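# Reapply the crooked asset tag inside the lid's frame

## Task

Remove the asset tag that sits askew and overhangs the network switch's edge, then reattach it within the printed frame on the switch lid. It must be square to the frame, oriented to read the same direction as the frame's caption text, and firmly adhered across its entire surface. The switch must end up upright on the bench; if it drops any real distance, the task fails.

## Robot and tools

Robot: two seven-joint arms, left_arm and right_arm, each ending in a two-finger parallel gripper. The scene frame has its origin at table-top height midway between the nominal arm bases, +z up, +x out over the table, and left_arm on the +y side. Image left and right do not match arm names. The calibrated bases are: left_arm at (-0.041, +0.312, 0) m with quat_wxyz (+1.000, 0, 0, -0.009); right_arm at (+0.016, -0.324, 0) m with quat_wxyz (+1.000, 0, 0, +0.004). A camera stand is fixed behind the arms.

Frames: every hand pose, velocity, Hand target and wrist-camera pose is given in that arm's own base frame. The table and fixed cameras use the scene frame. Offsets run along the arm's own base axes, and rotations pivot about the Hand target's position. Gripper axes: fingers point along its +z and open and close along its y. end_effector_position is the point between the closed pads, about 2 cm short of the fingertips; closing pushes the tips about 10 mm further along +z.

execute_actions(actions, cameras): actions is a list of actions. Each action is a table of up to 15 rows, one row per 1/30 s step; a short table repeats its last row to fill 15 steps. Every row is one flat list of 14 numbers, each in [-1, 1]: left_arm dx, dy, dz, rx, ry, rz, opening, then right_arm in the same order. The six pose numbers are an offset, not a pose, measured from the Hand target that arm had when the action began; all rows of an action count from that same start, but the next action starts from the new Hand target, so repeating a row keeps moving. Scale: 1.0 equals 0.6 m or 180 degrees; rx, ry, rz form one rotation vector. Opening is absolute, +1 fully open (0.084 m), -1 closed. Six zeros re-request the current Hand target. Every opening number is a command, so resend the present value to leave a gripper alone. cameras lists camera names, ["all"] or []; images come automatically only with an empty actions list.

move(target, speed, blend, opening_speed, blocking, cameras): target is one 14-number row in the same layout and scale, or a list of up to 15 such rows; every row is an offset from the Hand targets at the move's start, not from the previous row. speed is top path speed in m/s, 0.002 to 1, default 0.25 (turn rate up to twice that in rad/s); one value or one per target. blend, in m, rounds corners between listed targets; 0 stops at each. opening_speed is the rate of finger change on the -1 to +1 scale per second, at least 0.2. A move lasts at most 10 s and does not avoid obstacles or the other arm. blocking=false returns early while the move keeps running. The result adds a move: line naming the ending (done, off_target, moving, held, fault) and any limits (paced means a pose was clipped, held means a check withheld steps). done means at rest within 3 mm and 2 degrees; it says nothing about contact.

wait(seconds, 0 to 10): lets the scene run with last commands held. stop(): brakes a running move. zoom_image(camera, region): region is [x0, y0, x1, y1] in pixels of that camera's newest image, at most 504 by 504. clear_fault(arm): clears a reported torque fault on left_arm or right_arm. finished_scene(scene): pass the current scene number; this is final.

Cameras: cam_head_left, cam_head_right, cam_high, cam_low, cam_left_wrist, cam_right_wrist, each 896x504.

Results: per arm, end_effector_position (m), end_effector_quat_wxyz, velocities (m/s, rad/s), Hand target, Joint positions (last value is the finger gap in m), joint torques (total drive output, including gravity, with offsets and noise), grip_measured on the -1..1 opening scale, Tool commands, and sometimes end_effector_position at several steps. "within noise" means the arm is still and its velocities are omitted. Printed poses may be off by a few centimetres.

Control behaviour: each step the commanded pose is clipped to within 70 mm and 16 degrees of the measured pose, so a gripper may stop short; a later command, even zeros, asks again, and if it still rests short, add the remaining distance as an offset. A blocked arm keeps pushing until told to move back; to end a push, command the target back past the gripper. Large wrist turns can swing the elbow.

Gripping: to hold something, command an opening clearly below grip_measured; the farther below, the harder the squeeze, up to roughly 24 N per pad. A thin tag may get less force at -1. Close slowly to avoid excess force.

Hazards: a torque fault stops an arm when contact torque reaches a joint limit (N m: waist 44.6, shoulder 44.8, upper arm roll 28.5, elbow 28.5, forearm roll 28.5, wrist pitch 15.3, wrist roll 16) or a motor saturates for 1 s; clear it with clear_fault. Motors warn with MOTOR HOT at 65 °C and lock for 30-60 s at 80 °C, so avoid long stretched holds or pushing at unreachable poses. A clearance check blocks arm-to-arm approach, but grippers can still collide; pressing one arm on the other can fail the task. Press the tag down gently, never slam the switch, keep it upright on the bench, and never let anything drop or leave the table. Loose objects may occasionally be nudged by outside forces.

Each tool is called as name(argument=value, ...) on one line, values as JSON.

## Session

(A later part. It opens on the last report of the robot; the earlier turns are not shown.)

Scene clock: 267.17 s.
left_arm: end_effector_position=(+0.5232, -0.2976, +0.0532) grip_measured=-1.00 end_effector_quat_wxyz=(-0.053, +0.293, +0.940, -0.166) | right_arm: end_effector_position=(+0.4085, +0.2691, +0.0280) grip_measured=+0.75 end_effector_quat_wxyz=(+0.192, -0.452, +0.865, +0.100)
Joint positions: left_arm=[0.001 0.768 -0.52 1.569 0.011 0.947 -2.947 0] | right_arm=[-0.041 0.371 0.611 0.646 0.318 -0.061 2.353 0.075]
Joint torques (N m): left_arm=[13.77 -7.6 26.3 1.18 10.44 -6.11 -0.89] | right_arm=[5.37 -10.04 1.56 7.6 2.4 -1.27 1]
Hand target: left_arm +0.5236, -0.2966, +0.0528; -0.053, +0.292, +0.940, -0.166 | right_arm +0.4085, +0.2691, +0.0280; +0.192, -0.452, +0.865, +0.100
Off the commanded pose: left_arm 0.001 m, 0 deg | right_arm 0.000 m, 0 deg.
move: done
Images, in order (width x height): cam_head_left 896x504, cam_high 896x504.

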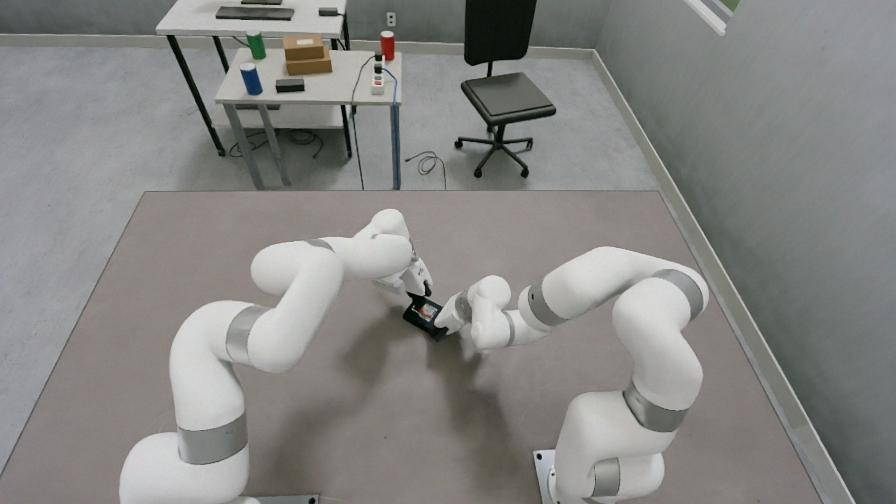

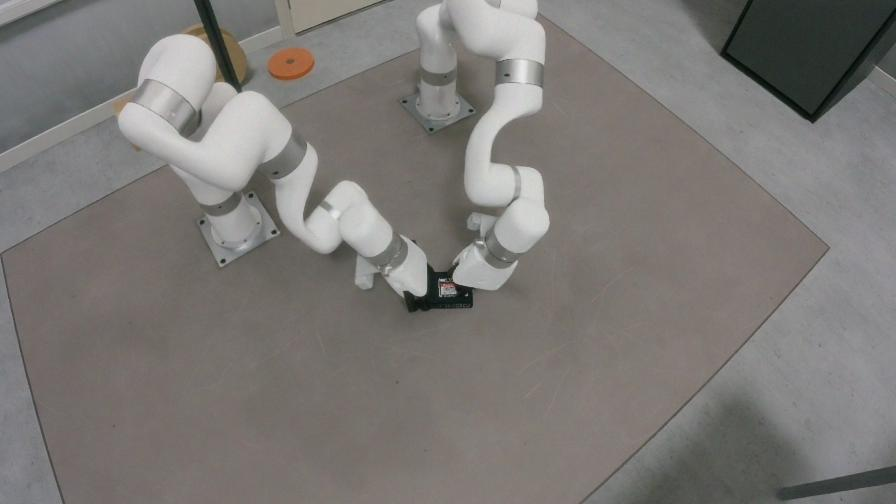

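move(target=[0,0,0.0075,0,0,0,-0.4,0,0,0,0,0,0,0.2], speed=0.003, opening_speed=0.4, cameras=["cam_left_wrist","cam_head_left"])

zoom_image(camera="cam_head_left", region=[400, 290, 440, 330])

zoom_image(camera="cam_left_wrist", region=[448, 352, 798, 504])

Scene clock: 271.83 s.
left_arm: end_effector_position=(+0.5235, -0.2972, +0.0576) grip_measured=-0.44 end_effector_quat_wxyz=(-0.053, +0.293, +0.940, -0.166) | right_arm: end_effector_position=(+0.4085, +0.2691, +0.0280) grip_measured=+0.75 end_effector_quat_wxyz=(+0.192, -0.452, +0.865, +0.100)
Joint positions: left_arm=[0.006 0.762 -0.525 1.57 0.013 0.955 -2.951 0.025] | right_arm=[-0.041 0.371 0.611 0.646 0.318 -0.061 2.353 0.075]
Joint torques (N m): left_arm=[23.42 -2.43 22.03 -3.26 10.26 3.57 -0.92] | right_arm=[5.01 -11.98 1.69 7.12 2.21 -1.68 0.91]
Hand target: left_arm +0.5236, -0.2966, +0.0573; -0.053, +0.292, +0.940, -0.166 | right_arm +0.4085, +0.2691, +0.0280; +0.192, -0.452, +0.865, +0.100
Off the commanded pose: left_arm 0.001 m, 0 deg | right_arm 0.000 m, 0 deg.
move: done
Images, in order (width x height): cam_head_left 896x504, cam_left_wrist 896x504.

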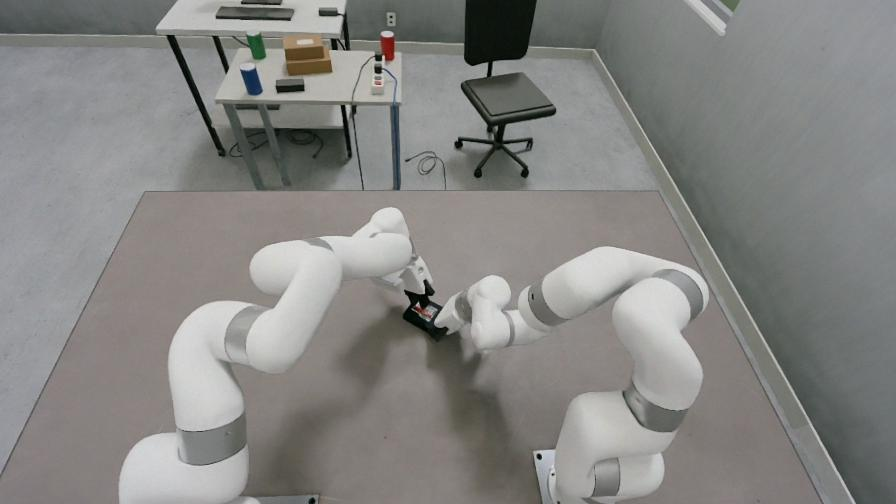

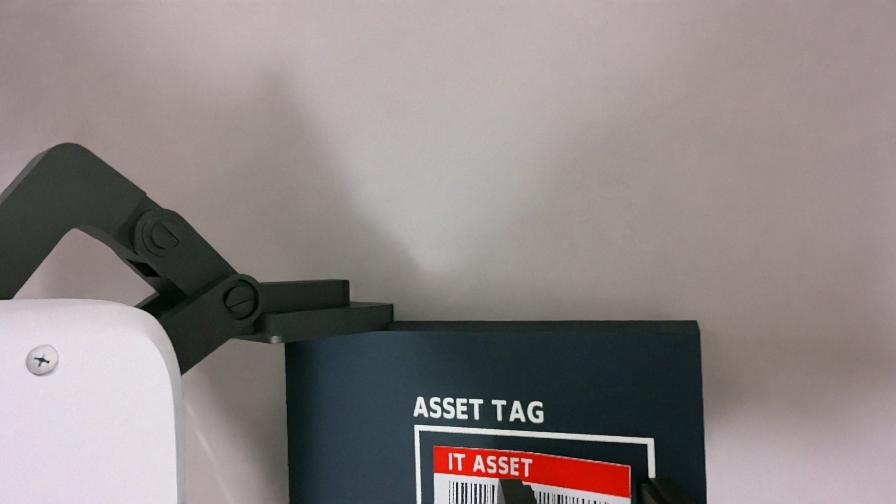

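Scaled by 12.600 from the camera's 896x504 image, which has a finer 1280x720 frame.

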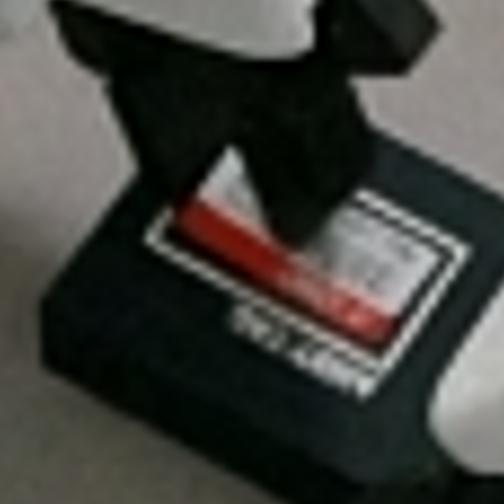

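Scaled by 1.440 from the camera's 896x504 image, which has a finer 1280x720 frame.

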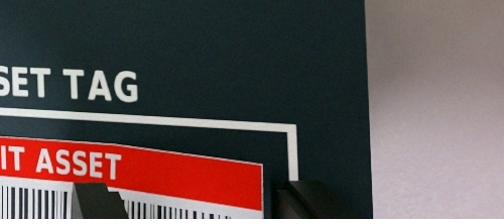

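move(target=[0.002,0.003,0.02,0,0,0,-0.3,0,0,0,0,0,0,0.2], speed=0.02, cameras=["cam_left_wrist","cam_head_left"])

zoom_image(camera="cam_head_left", region=[400, 290, 440, 330])

zoom_image(camera="cam_left_wrist", region=[400, 352, 750, 504])

Scene clock: 278.53 s.
left_arm: end_effector_position=(+0.5248, -0.2948, +0.0692) grip_measured=-0.32 end_effector_quat_wxyz=(-0.054, +0.292, +0.940, -0.166) | right_arm: end_effector_position=(+0.4085, +0.2691, +0.0280) grip_measured=+0.75 end_effector_quat_wxyz=(+0.192, -0.452, +0.865, +0.100)
Joint positions: left_arm=[0.013 0.744 -0.53 1.578 0.009 0.981 -2.952 0.03] | right_arm=[-0.041 0.371 0.611 0.646 0.318 -0.061 2.353 0.075]
Joint torques (N m): left_arm=[5.21 -24.77 -15.63 19.52 -2.35 0.21 -0.91] | right_arm=[3.34 -13.7 2.67 9.32 2.03 -1.58 0.9]
Hand target: left_arm +0.5248, -0.2948, +0.0693; -0.053, +0.292, +0.940, -0.166 | right_arm +0.4085, +0.2691, +0.0280; +0.192, -0.452, +0.865, +0.100
Off the commanded pose: left_arm 0.000 m, 0 deg | right_arm 0.000 m, 0 deg.
move: done
Images, in order (width x height): cam_head_left 896x504, cam_left_wrist 896x504.

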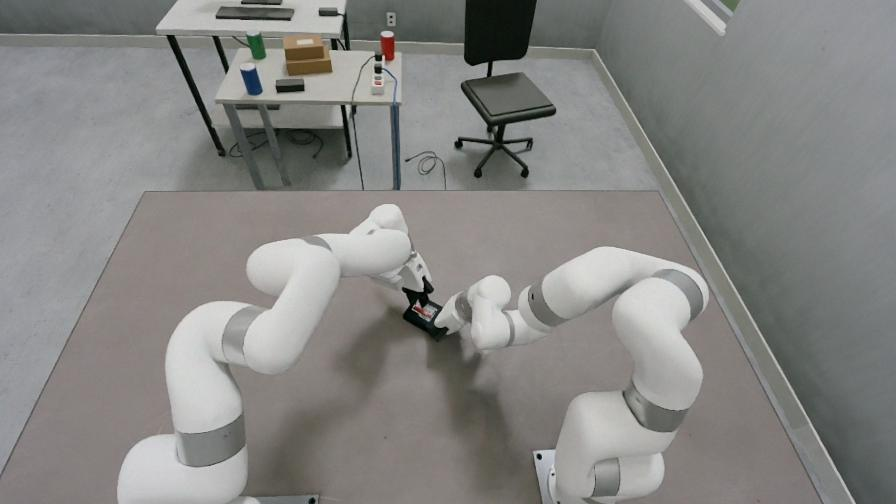

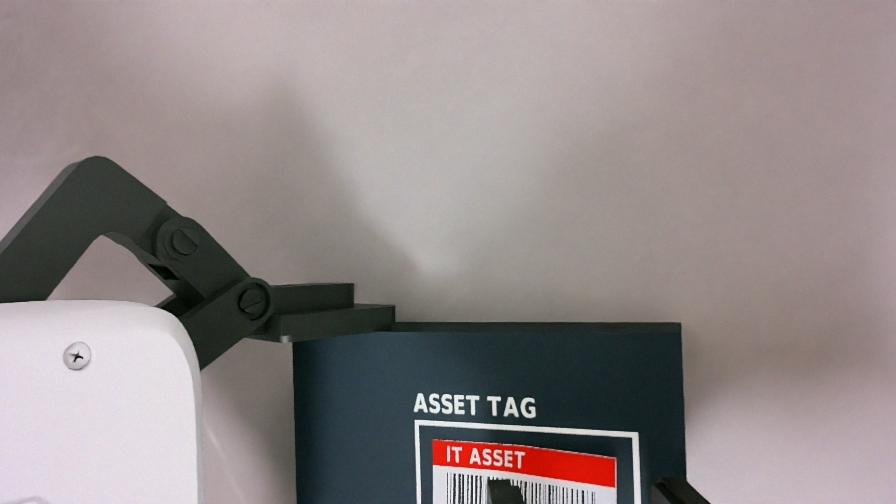

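Scaled by 12.600 from the camera's 896x504 image, which has a finer 1280x720 frame.

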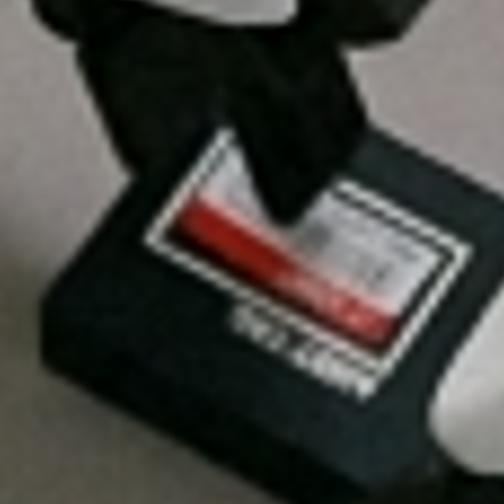

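Scaled by 1.440 from the camera's 896x504 image, which has a finer 1280x720 frame.

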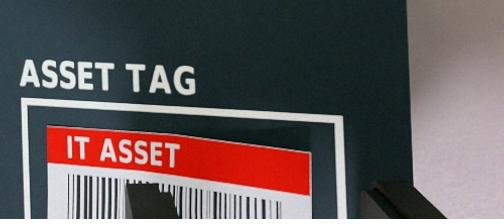

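move(target=[0,0,0.12,0,0,0,-1,0,0,0,0,0,0,1], speed=0.1, opening_speed=0.8)

move(target=[[0,0,0,0,0,0,-1,-0.04,-0.057,0.15,0,0,0,1],[0,0,0,0,0,0,-1,-0.1,-0.3,0.25,0,0,0,1]], speed=0.2, blend=[0.02,0])

move(target=[-0.0333,-0.0283,0.12,0.0918,-0.0626,0,-1,0,0,0,0,0,0,1], speed=0.2, cameras=["cam_left_wrist","cam_head_left"])

Scene clock: 284.67 s.
left_arm: end_effector_position=(+0.5248, -0.2948, +0.1413) grip_measured=-1.00 end_effector_quat_wxyz=(-0.053, +0.292, +0.940, -0.166) | right_arm: end_effector_position=(+0.4085, +0.2691, +0.0280) grip_measured=+1.00 end_effector_quat_wxyz=(+0.192, -0.452, +0.865, +0.100)
Joint positions: left_arm=[0.03 0.647 -0.56 1.638 -0.021 1.13 -2.973 0] | right_arm=[-0.041 0.371 0.611 0.646 0.318 -0.061 2.353 0.084]
Joint torques (N m): left_arm=[5.31 -24.59 -14.64 20.43 -2.54 0.11 -0.87] | right_arm=[1.24 -15.68 3.97 10.42 0.76 -0.93 0.94]
Hand target: left_arm +0.5248, -0.2948, +0.1413; -0.053, +0.292, +0.940, -0.166 | right_arm +0.4085, +0.2691, +0.0280; +0.192, -0.452, +0.865, +0.100
Off the commanded pose: left_arm 0.000 m, 0 deg | right_arm 0.000 m, 0 deg.
move: done

Scene clock: 286.67 s.
left_arm: end_effector_position=(+0.5248, -0.2948, +0.1413) grip_measured=-1.00 end_effector_quat_wxyz=(-0.053, +0.292, +0.940, -0.166) | right_arm: end_effector_position=(+0.3485, +0.0891, +0.1780) grip_measured=+1.00 end_effector_quat_wxyz=(+0.192, -0.452, +0.865, +0.100)
Joint positions: left_arm=[0.03 0.647 -0.56 1.638 -0.021 1.13 -2.973 0] | right_arm=[-0.32 -0.554 0.413 0.413 0.806 0.807 1.707 0.084]
Joint torques (N m): left_arm=[5.09 -24.55 -14.7 20.57 -2.6 0.18 -0.94] | right_arm=[-6.64 -9.23 -5.95 14.16 -4.04 0.19 -0.91]
Hand target: left_arm +0.5248, -0.2948, +0.1413; -0.053, +0.292, +0.940, -0.166 | right_arm +0.3485, +0.0891, +0.1780; +0.192, -0.452, +0.865, +0.100
Off the commanded pose: left_arm 0.000 m, 0 deg | right_arm 0.000 m, 0 deg.
move: done

Scene clock: 288.10 s.
left_arm: end_effector_position=(+0.5049, -0.3117, +0.2134) grip_measured=-1.00 end_effector_quat_wxyz=(-0.003, +0.296, +0.955, +0.000) | right_arm: end_effector_position=(+0.3485, +0.0891, +0.1780) grip_measured=+1.00 end_effector_quat_wxyz=(+0.192, -0.452, +0.865, +0.100)
Joint positions: left_arm=[-0.164 0.478 -0.504 1.655 0.235 1.242 -3.237 0] | right_arm=[-0.32 -0.554 0.413 0.413 0.805 0.807 1.707 0.084]
Joint torques (N m): left_arm=[-4.75 -20.36 -1.36 21.61 2.62 -0.22 -0.86] | right_arm=[-6.3 -8.89 -4.57 14.19 -3.39 -0.13 -0.08]
Hand target: left_arm +0.5049, -0.3118, +0.2133; -0.003, +0.296, +0.955, +0.000 | right_arm +0.3485, +0.0891, +0.1780; +0.192, -0.452, +0.865, +0.100
Off the commanded pose: left_arm 0.000 m, 0 deg | right_arm 0.000 m, 0 deg.
move: done
Images, in order (width x height): cam_head_left 896x504, cam_left_wrist 896x504.

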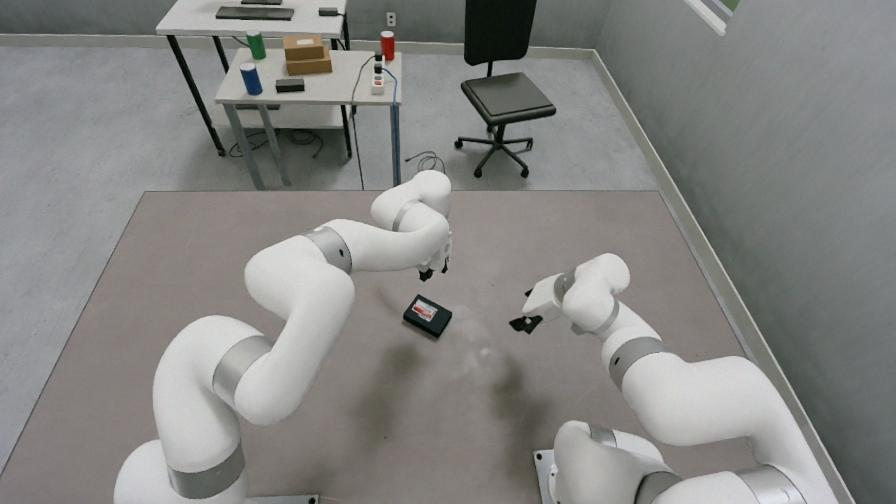

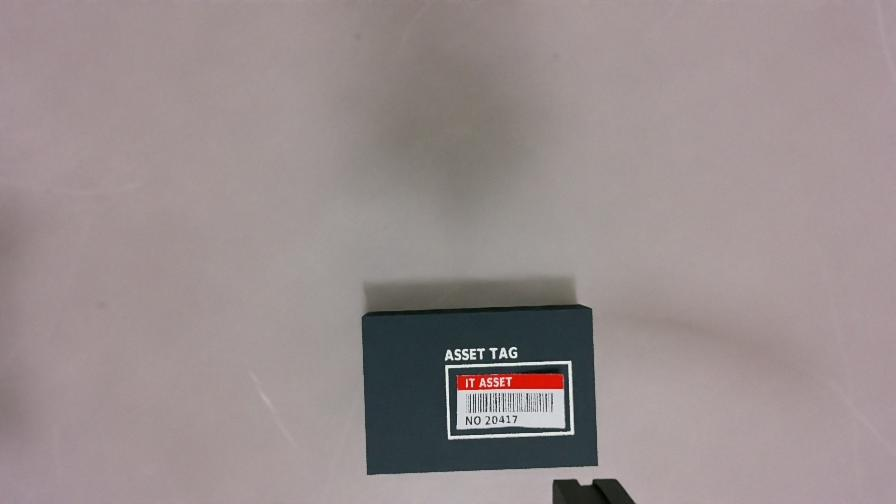

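zoom_image(camera="cam_left_wrist", region=[430, 340, 590, 450])

Scaled by 3.150 from the camera's 896x504 image, which has a finer 1280x720 frame.

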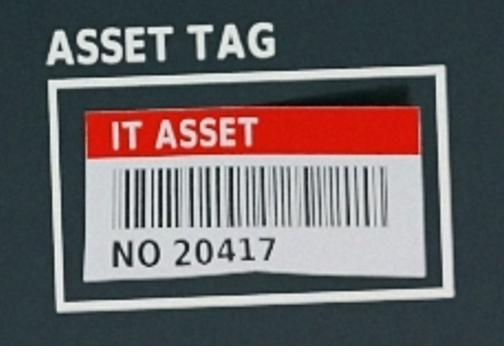

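move(target=[-0.006,-0.0368,-0.2622,0,0,0,-1,0,0,0,0,0,0,1], speed=0.15, cameras=["cam_left_wrist"])

move(target=[0,0,-0.01,0,0,0,-1,0,0,0,0,0,0,1], speed=0.02)

move(target=[0,0,-0.0017,0,0,0,-1,0,0,0,0,0,0,1], speed=0.02)

Scene clock: 298.30 s.
left_arm: end_effector_position=(+0.5013, -0.3338, +0.0560) grip_measured=-1.00 end_effector_quat_wxyz=(-0.003, +0.296, +0.955, +0.000) | right_arm: end_effector_position=(+0.3485, +0.0891, +0.1780) grip_measured=+1.00 end_effector_quat_wxyz=(+0.192, -0.452, +0.865, +0.100)
Joint positions: left_arm=[-0.225 0.691 -0.446 1.513 0.354 0.909 -3.343 0] | right_arm=[-0.32 -0.554 0.413 0.413 0.805 0.807 1.707 0.084]
Joint torques (N m): left_arm=[-4.6 -16.74 -3.39 19.96 2.37 -3.96 -0.92] | right_arm=[-6.19 -9.04 -3.26 15.32 -0.43 -0.01 0.94]
Hand target: left_arm +0.5013, -0.3338, +0.0560; -0.003, +0.296, +0.955, +0.000 | right_arm +0.3485, +0.0891, +0.1780; +0.192, -0.452, +0.865, +0.100
Off the commanded pose: left_arm 0.000 m, 0 deg | right_arm 0.000 m, 0 deg.
move: done
Images, in order (width x height): cam_left_wrist 896x504.

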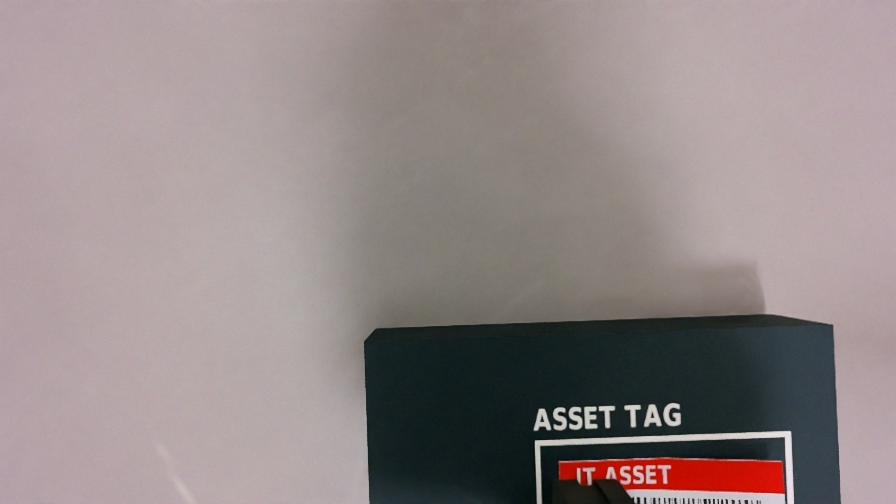

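Scene clock: 299.07 s.
left_arm: end_effector_position=(+0.5022, -0.3342, +0.0524) grip_measured=-1.00 end_effector_quat_wxyz=(+0.000, +0.296, +0.955, +0.000) | right_arm: end_effector_position=(+0.3485, +0.0891, +0.1780) grip_measured=+1.00 end_effector_quat_wxyz=(+0.192, -0.452, +0.865, +0.100)
Joint positions: left_arm=[-0.228 0.697 -0.442 1.512 0.359 0.897 -3.346 0] | right_arm=[-0.32 -0.554 0.413 0.413 0.805 0.807 1.707 0.084]
Joint torques (N m): left_arm=[-2.94 9.47 13.12 -9.61 3.43 -3.89 -0.87] | right_arm=[-6.11 -8.98 -3.69 15.45 0.17 -0.18 0.98]
Hand target: left_arm +0.5013, -0.3338, +0.0500; -0.003, +0.296, +0.955, +0.000 | right_arm +0.3485, +0.0891, +0.1780; +0.192, -0.452, +0.865, +0.100
Off the commanded pose: left_arm 0.003 m, 0 deg | right_arm 0.000 m, 0 deg.
move: done

Scene clock: 300.13 s.
left_arm: end_effector_position=(+0.5125, -0.3367, +0.0815) grip_measured=-1.00 end_effector_quat_wxyz=(+0.026, +0.296, +0.955, +0.002) | right_arm: end_effector_position=(+0.3485, +0.0891, +0.1780) grip_measured=+1.00 end_effector_quat_wxyz=(+0.192, -0.452, +0.865, +0.100)
Joint positions: left_arm=[-0.229 0.646 -0.441 1.512 0.359 0.895 -3.346 0] | right_arm=[-0.32 -0.554 0.413 0.413 0.805 0.807 1.707 0.084]
Joint torques (N m): left_arm=[0.18 -24.99 -6.35 17.03 0.38 -2.32 -0.08] | right_arm=[-5.65 -8.6 -3.67 15.44 0.8 -0.02 1.01]
Hand target: left_arm +0.5125, -0.3367, +0.0815; +0.026, +0.296, +0.955, +0.002 (not the last commanded pose) | right_arm +0.3485, +0.0891, +0.1780; +0.192, -0.452, +0.865, +0.100
Tool commands: left_gripper/opening=-1.0 right_gripper/opening=+1.0
Off the commanded pose: left_arm 0.035 m, 3 deg | right_arm 0.000 m, 0 deg.
TORQUE FAULT: the external load on joint 2 (shoulder) of the left arm reached its load limit, and that arm stopped. The contact can be on any part of that arm beyond that joint, not only on its tool. A torque fault puts only its own arm into a fault stop. That arm's remaining commands of this call were not run. The hold on joint 2 (shoulder) of that arm was moved back by the arm itself, up to 3 degrees, as the stop began. That arm is still stopped at the end of this call. While its stop runs, that arm, its gripper or tool too, takes no new command.
CLEAR FAULT: the left arm stays stopped (state 4) until you call clear_fault(arm="left_arm").
End effector pose when the fault began: left_arm: position (+0.5026, -0.3342, +0.0522), quat_wxyz (+0.000, +0.296, +0.955, +0.000)
Joint positions when the fault began: left_arm=[-0.229 0.697 -0.44 1.512 0.359 0.895 -3.346 0]
move: fault (left_arm)

clear_fault(arm="left_arm", cameras=["cam_left_wrist","cam_head_left"])

Scene clock: 304.43 s.
left_arm: end_effector_position=(+0.5125, -0.3367, +0.0815) grip_measured=-1.00 end_effector_quat_wxyz=(+0.026, +0.296, +0.955, +0.002) | right_arm: end_effector_position=(+0.3485, +0.0891, +0.1780) grip_measured=+1.00 end_effector_quat_wxyz=(+0.192, -0.452, +0.865, +0.100)
Joint positions: left_arm=[-0.229 0.646 -0.441 1.512 0.359 0.895 -3.346 0] | right_arm=[-0.32 -0.554 0.413 0.413 0.805 0.807 1.707 0.084]
Joint torques (N m): left_arm=[0.02 -24.98 -6.34 16.86 0.36 -2.43 -0.1] | right_arm=[-4.83 -8.91 -4.31 16.19 1.6 -0.14 1.06]
Hand target: left_arm +0.5125, -0.3367, +0.0815; +0.026, +0.296, +0.955, +0.002 (not the last commanded pose) | right_arm +0.3485, +0.0891, +0.1780; +0.192, -0.452, +0.865, +0.100
Tool commands: left_gripper/opening=-1.0 right_gripper/opening=+1.0
Off the commanded pose: left_arm 0.035 m, 3 deg | right_arm 0.000 m, 0 deg.
TORQUE FAULT, CONTINUED: the left arm's stop, for the torque fault of joint 2 (shoulder) that an earlier result reported, is over. The call counts as one of the actions that you can send in this scene. The hold on joint 2 (shoulder) of that arm was moved back by the arm itself, up to 3 degrees, as the stop began. That arm's target is now where it stood when the stop ended, not its last command. That arm's gripper keeps its grip as last carried out, and that arm accepts commands again: back off and push less far.
CLEAR FAULT: your call cleared the left arm's torque fault. If a joint's load stays at its limit, that arm stops again at once.
Images, in order (width x height): cam_head_left 896x504, cam_left_wrist 896x504.

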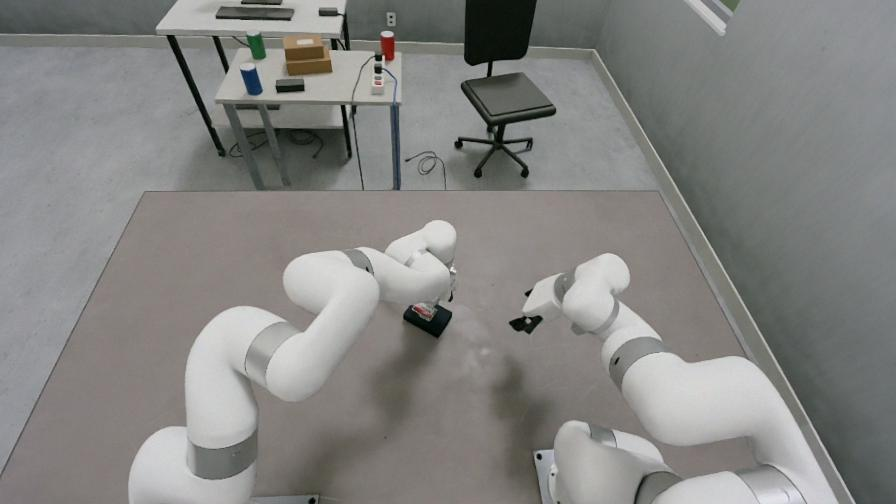

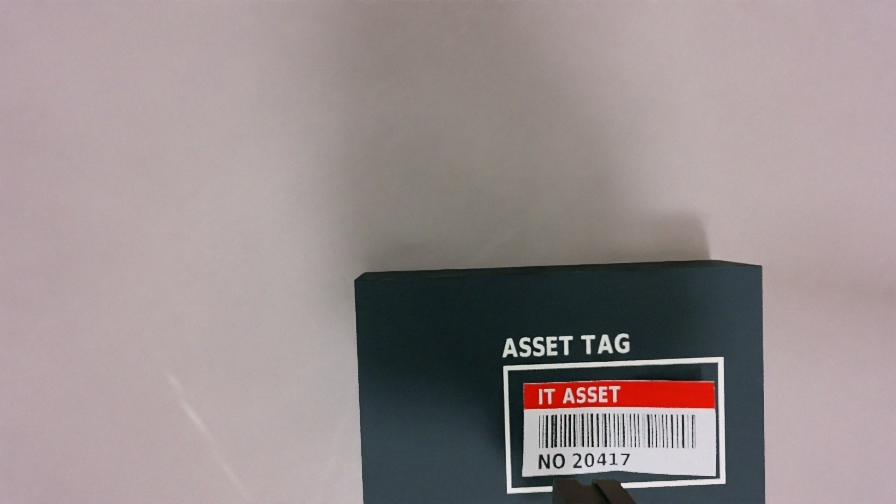

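move(target=[-0.0127,0.0417,0.2197,0.0037,0.0162,0,-1,0,0,0,0,0,0,1], speed=0.12, cameras=["cam_left_wrist"])

zoom_image(camera="cam_left_wrist", region=[340, 290, 620, 490])

Scene clock: 311.67 s.
left_arm: end_effector_position=(+0.5049, -0.3117, +0.2133) grip_measured=-1.00 end_effector_quat_wxyz=(+0.000, +0.296, +0.955, +0.000) | right_arm: end_effector_position=(+0.3485, +0.0891, +0.1780) grip_measured=+1.00 end_effector_quat_wxyz=(+0.192, -0.452, +0.865, +0.100)
Joint positions: left_arm=[-0.168 0.472 -0.496 1.647 0.231 1.234 -3.235 0] | right_arm=[-0.32 -0.554 0.413 0.413 0.805 0.807 1.707 0.084]
Joint torques (N m): left_arm=[4.91 -23.25 -11.3 21.51 -2.12 -0.12 0.7] | right_arm=[-4.37 -8.61 -4.66 16.94 1.87 -0.2 1.07]
Hand target: left_arm +0.5049, -0.3117, +0.2133; +0.000, +0.296, +0.955, +0.000 | right_arm +0.3485, +0.0891, +0.1780; +0.192, -0.452, +0.865, +0.100
Off the commanded pose: left_arm 0.000 m, 0 deg | right_arm 0.000 m, 0 deg.
move: done
Images, in order (width x height): cam_left_wrist 896x504.

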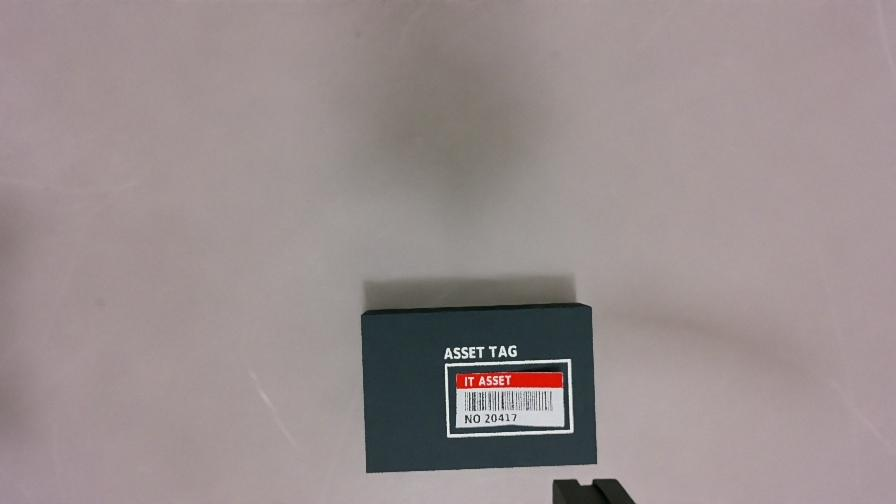

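Scaled by 1.800 from the camera's 896x504 image, which has a finer 1280x720 frame.

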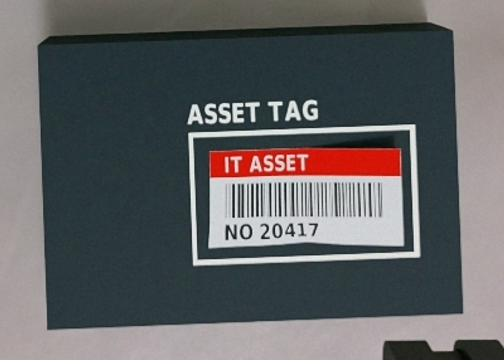

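move(target=[[0.0118,-0.0108,-0.2605,0,0,0,-1,0,0,0,0,0,0,1]], speed=0.15)

move(target=[[-0.0225,-0.021,0,0,0,0,-1,0,0,0,0,0,0,1],[-0.0225,-0.021,-0.0087,0,0,0,-1,0,0,0,0,0,0,1],[-0.0225,-0.021,0,0,0,0,-1,0,0,0,0,0,0,1],[-0.0115,-0.0286,0,0,0,0,-1,0,0,0,0,0,0,1],[-0.0115,-0.0286,-0.0087,0,0,0,-1,0,0,0,0,0,0,1]], speed=0.03)

Scene clock: 322.13 s.
left_arm: end_effector_position=(+0.5120, -0.3181, +0.0571) grip_measured=-1.00 end_effector_quat_wxyz=(+0.000, +0.296, +0.955, +0.000) | right_arm: end_effector_position=(+0.3485, +0.0891, +0.1780) grip_measured=+1.00 end_effector_quat_wxyz=(+0.192, -0.452, +0.865, +0.100)
Joint positions: left_arm=[-0.204 0.684 -0.432 1.51 0.344 0.902 -3.306 0] | right_arm=[-0.32 -0.554 0.413 0.413 0.805 0.807 1.707 0.084]
Joint torques (N m): left_arm=[-4.97 -16.49 -3.13 19.95 2.53 -4 -0.86] | right_arm=[-4.02 -8.8 -5.02 17.34 1.8 -0.32 0.85]
Hand target: left_arm +0.5120, -0.3181, +0.0570; +0.000, +0.296, +0.955, +0.000 | right_arm +0.3485, +0.0891, +0.1780; +0.192, -0.452, +0.865, +0.100
Off the commanded pose: left_arm 0.000 m, 0 deg | right_arm 0.000 m, 0 deg.
move: done

Scene clock: 324.90 s.
left_arm: end_effector_position=(+0.5055, -0.3355, +0.0529) grip_measured=-1.00 end_effector_quat_wxyz=(+0.001, +0.296, +0.955, +0.000) | right_arm: end_effector_position=(+0.3485, +0.0891, +0.1780) grip_measured=+1.00 end_effector_quat_wxyz=(+0.192, -0.452, +0.865, +0.100)
Joint positions: left_arm=[-0.238 0.703 -0.431 1.527 0.352 0.9 -3.34 0] | right_arm=[-0.32 -0.554 0.413 0.413 0.805 0.807 1.707 0.084]
Joint torques (N m): left_arm=[-5.26 2.21 7 -2.88 3.2 -4.51 -0.79] | right_arm=[-3.98 -8.59 -4.84 17.24 1.77 -0.18 0.79]
Hand target: left_arm +0.5051, -0.3353, +0.0518; +0.000, +0.296, +0.955, +0.000 | right_arm +0.3485, +0.0891, +0.1780; +0.192, -0.452, +0.865, +0.100
Off the commanded pose: left_arm 0.001 m, 0 deg | right_arm 0.000 m, 0 deg.
move: done

move(target=[[0,0,0.0087,0,0,0,-1,0,0,0,0,0,0,1],[0.0003,0.0241,0.0087,0,0,0,-1,0,0,0,0,0,0,1],[0.0003,0.0241,0.0002,0,0,0,-1,0,0,0,0,0,0,1],[0.0003,0.0241,0.0087,0,0,0,-1,0,0,0,0,0,0,1],[0.0113,0.0165,0.0087,0,0,0,-1,0,0,0,0,0,0,1],[0.0113,0.0165,0.0002,0,0,0,-1,0,0,0,0,0,0,1],[0.0113,0.0165,0.0087,0,0,0,-1,0,0,0,0,0,0,1],[0.0117,0.0407,0.0087,0,0,0,-1,0,0,0,0,0,0,1],[0.0117,0.0407,0.0002,0,0,0,-1,0,0,0,0,0,0,1],[0.0117,0.0407,0.0087,0,0,0,-1,0,0,0,0,0,0,1]], speed=0.03)

move(target=[[0.011,-0.0076,0,0,0,0,-1,0,0,0,0,0,0,1],[0.011,-0.0076,-0.0085,0,0,0,-1,0,0,0,0,0,0,1],[0.011,-0.0076,0,0,0,0,-1,0,0,0,0,0,0,1],[0.0113,0.0165,0,0,0,0,-1,0,0,0,0,0,0,1],[0.0113,0.0165,-0.0085,0,0,0,-1,0,0,0,0,0,0,1],[0.0113,0.0165,0,0,0,0,-1,0,0,0,0,0,0,1],[0.0223,0.0089,0,0,0,0,-1,0,0,0,0,0,0,1],[0.0223,0.0089,-0.0085,0,0,0,-1,0,0,0,0,0,0,1],[0.0223,0.0089,0,0,0,0,-1,0,0,0,0,0,0,1]], speed=0.03)

move(target=[-0.035,0,0.26,0,0,0,-1,0,0,0,0,0,0,1], speed=0.15, cameras=["cam_left_wrist"])

zoom_image(camera="cam_left_wrist", region=[340, 290, 620, 490])

Scene clock: 341.20 s.
left_arm: end_effector_position=(+0.5121, -0.3109, +0.0569) grip_measured=-1.00 end_effector_quat_wxyz=(+0.000, +0.296, +0.955, +0.000) | right_arm: end_effector_position=(+0.3485, +0.0891, +0.1780) grip_measured=+1.00 end_effector_quat_wxyz=(+0.192, -0.452, +0.865, +0.100)
Joint positions: left_arm=[-0.19 0.673 -0.432 1.49 0.341 0.893 -3.296 0] | right_arm=[-0.32 -0.554 0.413 0.413 0.805 0.807 1.707 0.084]
Joint torques (N m): left_arm=[5.21 -24.92 -13.1 19.92 -1.96 -0.06 0.77] | right_arm=[-3.94 -8.76 -4.99 17.43 1.8 -0.26 0.65]
Hand target: left_arm +0.5121, -0.3109, +0.0570; +0.000, +0.296, +0.955, +0.000 | right_arm +0.3485, +0.0891, +0.1780; +0.192, -0.452, +0.865, +0.100
Off the commanded pose: left_arm 0.000 m, 0 deg | right_arm 0.000 m, 0 deg.
move: done

Scene clock: 345.87 s.
left_arm: end_effector_position=(+0.5254, -0.3055, +0.0569) grip_measured=-1.00 end_effector_quat_wxyz=(+0.000, +0.296, +0.955, +0.000) | right_arm: end_effector_position=(+0.3485, +0.0891, +0.1780) grip_measured=+1.00 end_effector_quat_wxyz=(+0.192, -0.452, +0.865, +0.100)
Joint positions: left_arm=[-0.185 0.699 -0.425 1.537 0.342 0.913 -3.274 0] | right_arm=[-0.32 -0.554 0.413 0.413 0.805 0.807 1.707 0.084]
Joint torques (N m): left_arm=[5.25 -25.67 -13.35 20.18 -2.18 -0.1 0.72] | right_arm=[-4.01 -8.93 -4.98 17.56 1.68 -0.3 0.72]
Hand target: left_arm +0.5255, -0.3055, +0.0570; +0.000, +0.296, +0.955, +0.000 | right_arm +0.3485, +0.0891, +0.1780; +0.192, -0.452, +0.865, +0.100
Off the commanded pose: left_arm 0.000 m, 0 deg | right_arm 0.000 m, 0 deg.
move: done

Scene clock: 347.47 s.
left_arm: end_effector_position=(+0.5045, -0.3055, +0.2130) grip_measured=-1.00 end_effector_quat_wxyz=(+0.000, +0.296, +0.955, +0.000) | right_arm: end_effector_position=(+0.3485, +0.0891, +0.1780) grip_measured=+1.00 end_effector_quat_wxyz=(+0.192, -0.452, +0.865, +0.100)
Joint positions: left_arm=[-0.154 0.459 -0.497 1.627 0.226 1.226 -3.225 0] | right_arm=[-0.32 -0.554 0.413 0.413 0.805 0.807 1.707 0.084]
Joint torques (N m): left_arm=[3.46 -23.11 -11.17 21.7 -2.1 -0.03 0.67] | right_arm=[-3.97 -8.77 -5.05 17.34 1.77 -0.32 0.61]
Hand target: left_arm +0.5045, -0.3055, +0.2130; +0.000, +0.296, +0.955, +0.000 | right_arm +0.3485, +0.0891, +0.1780; +0.192, -0.452, +0.865, +0.100
Off the commanded pose: left_arm 0.000 m, 0 deg | right_arm 0.000 m, 0 deg.
move: done
Images, in order (width x height): cam_left_wrist 896x504.

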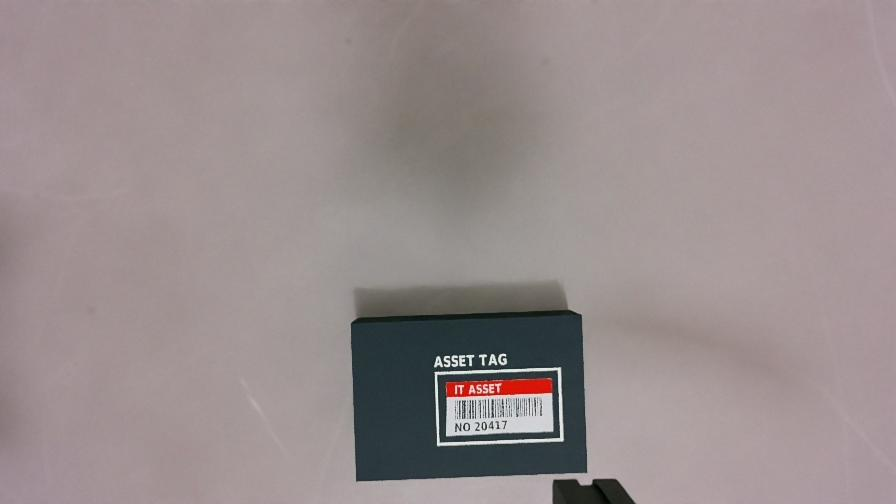

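Scaled by 1.800 from the camera's 896x504 image, which has a finer 1280x720 frame.

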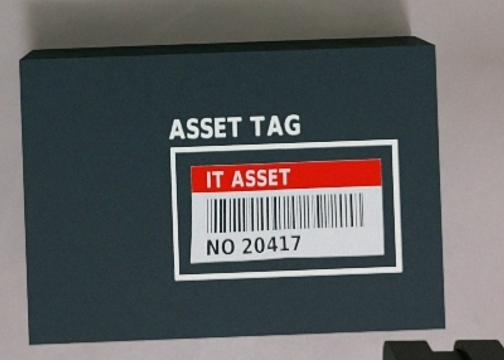

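zoom_image(camera="cam_left_wrist", region=[420, 350, 580, 460])

finished_scene(scene=2)

Scaled by 3.150 from the camera's 896x504 image, which has a finer 1280x720 frame.

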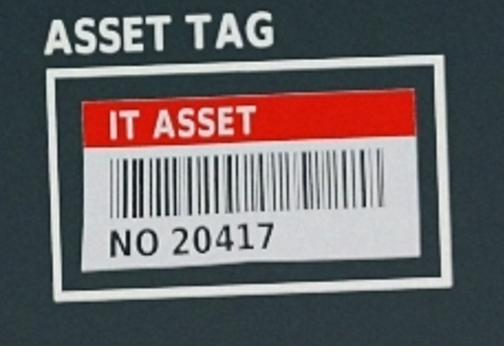

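The scene is finished: the task was done.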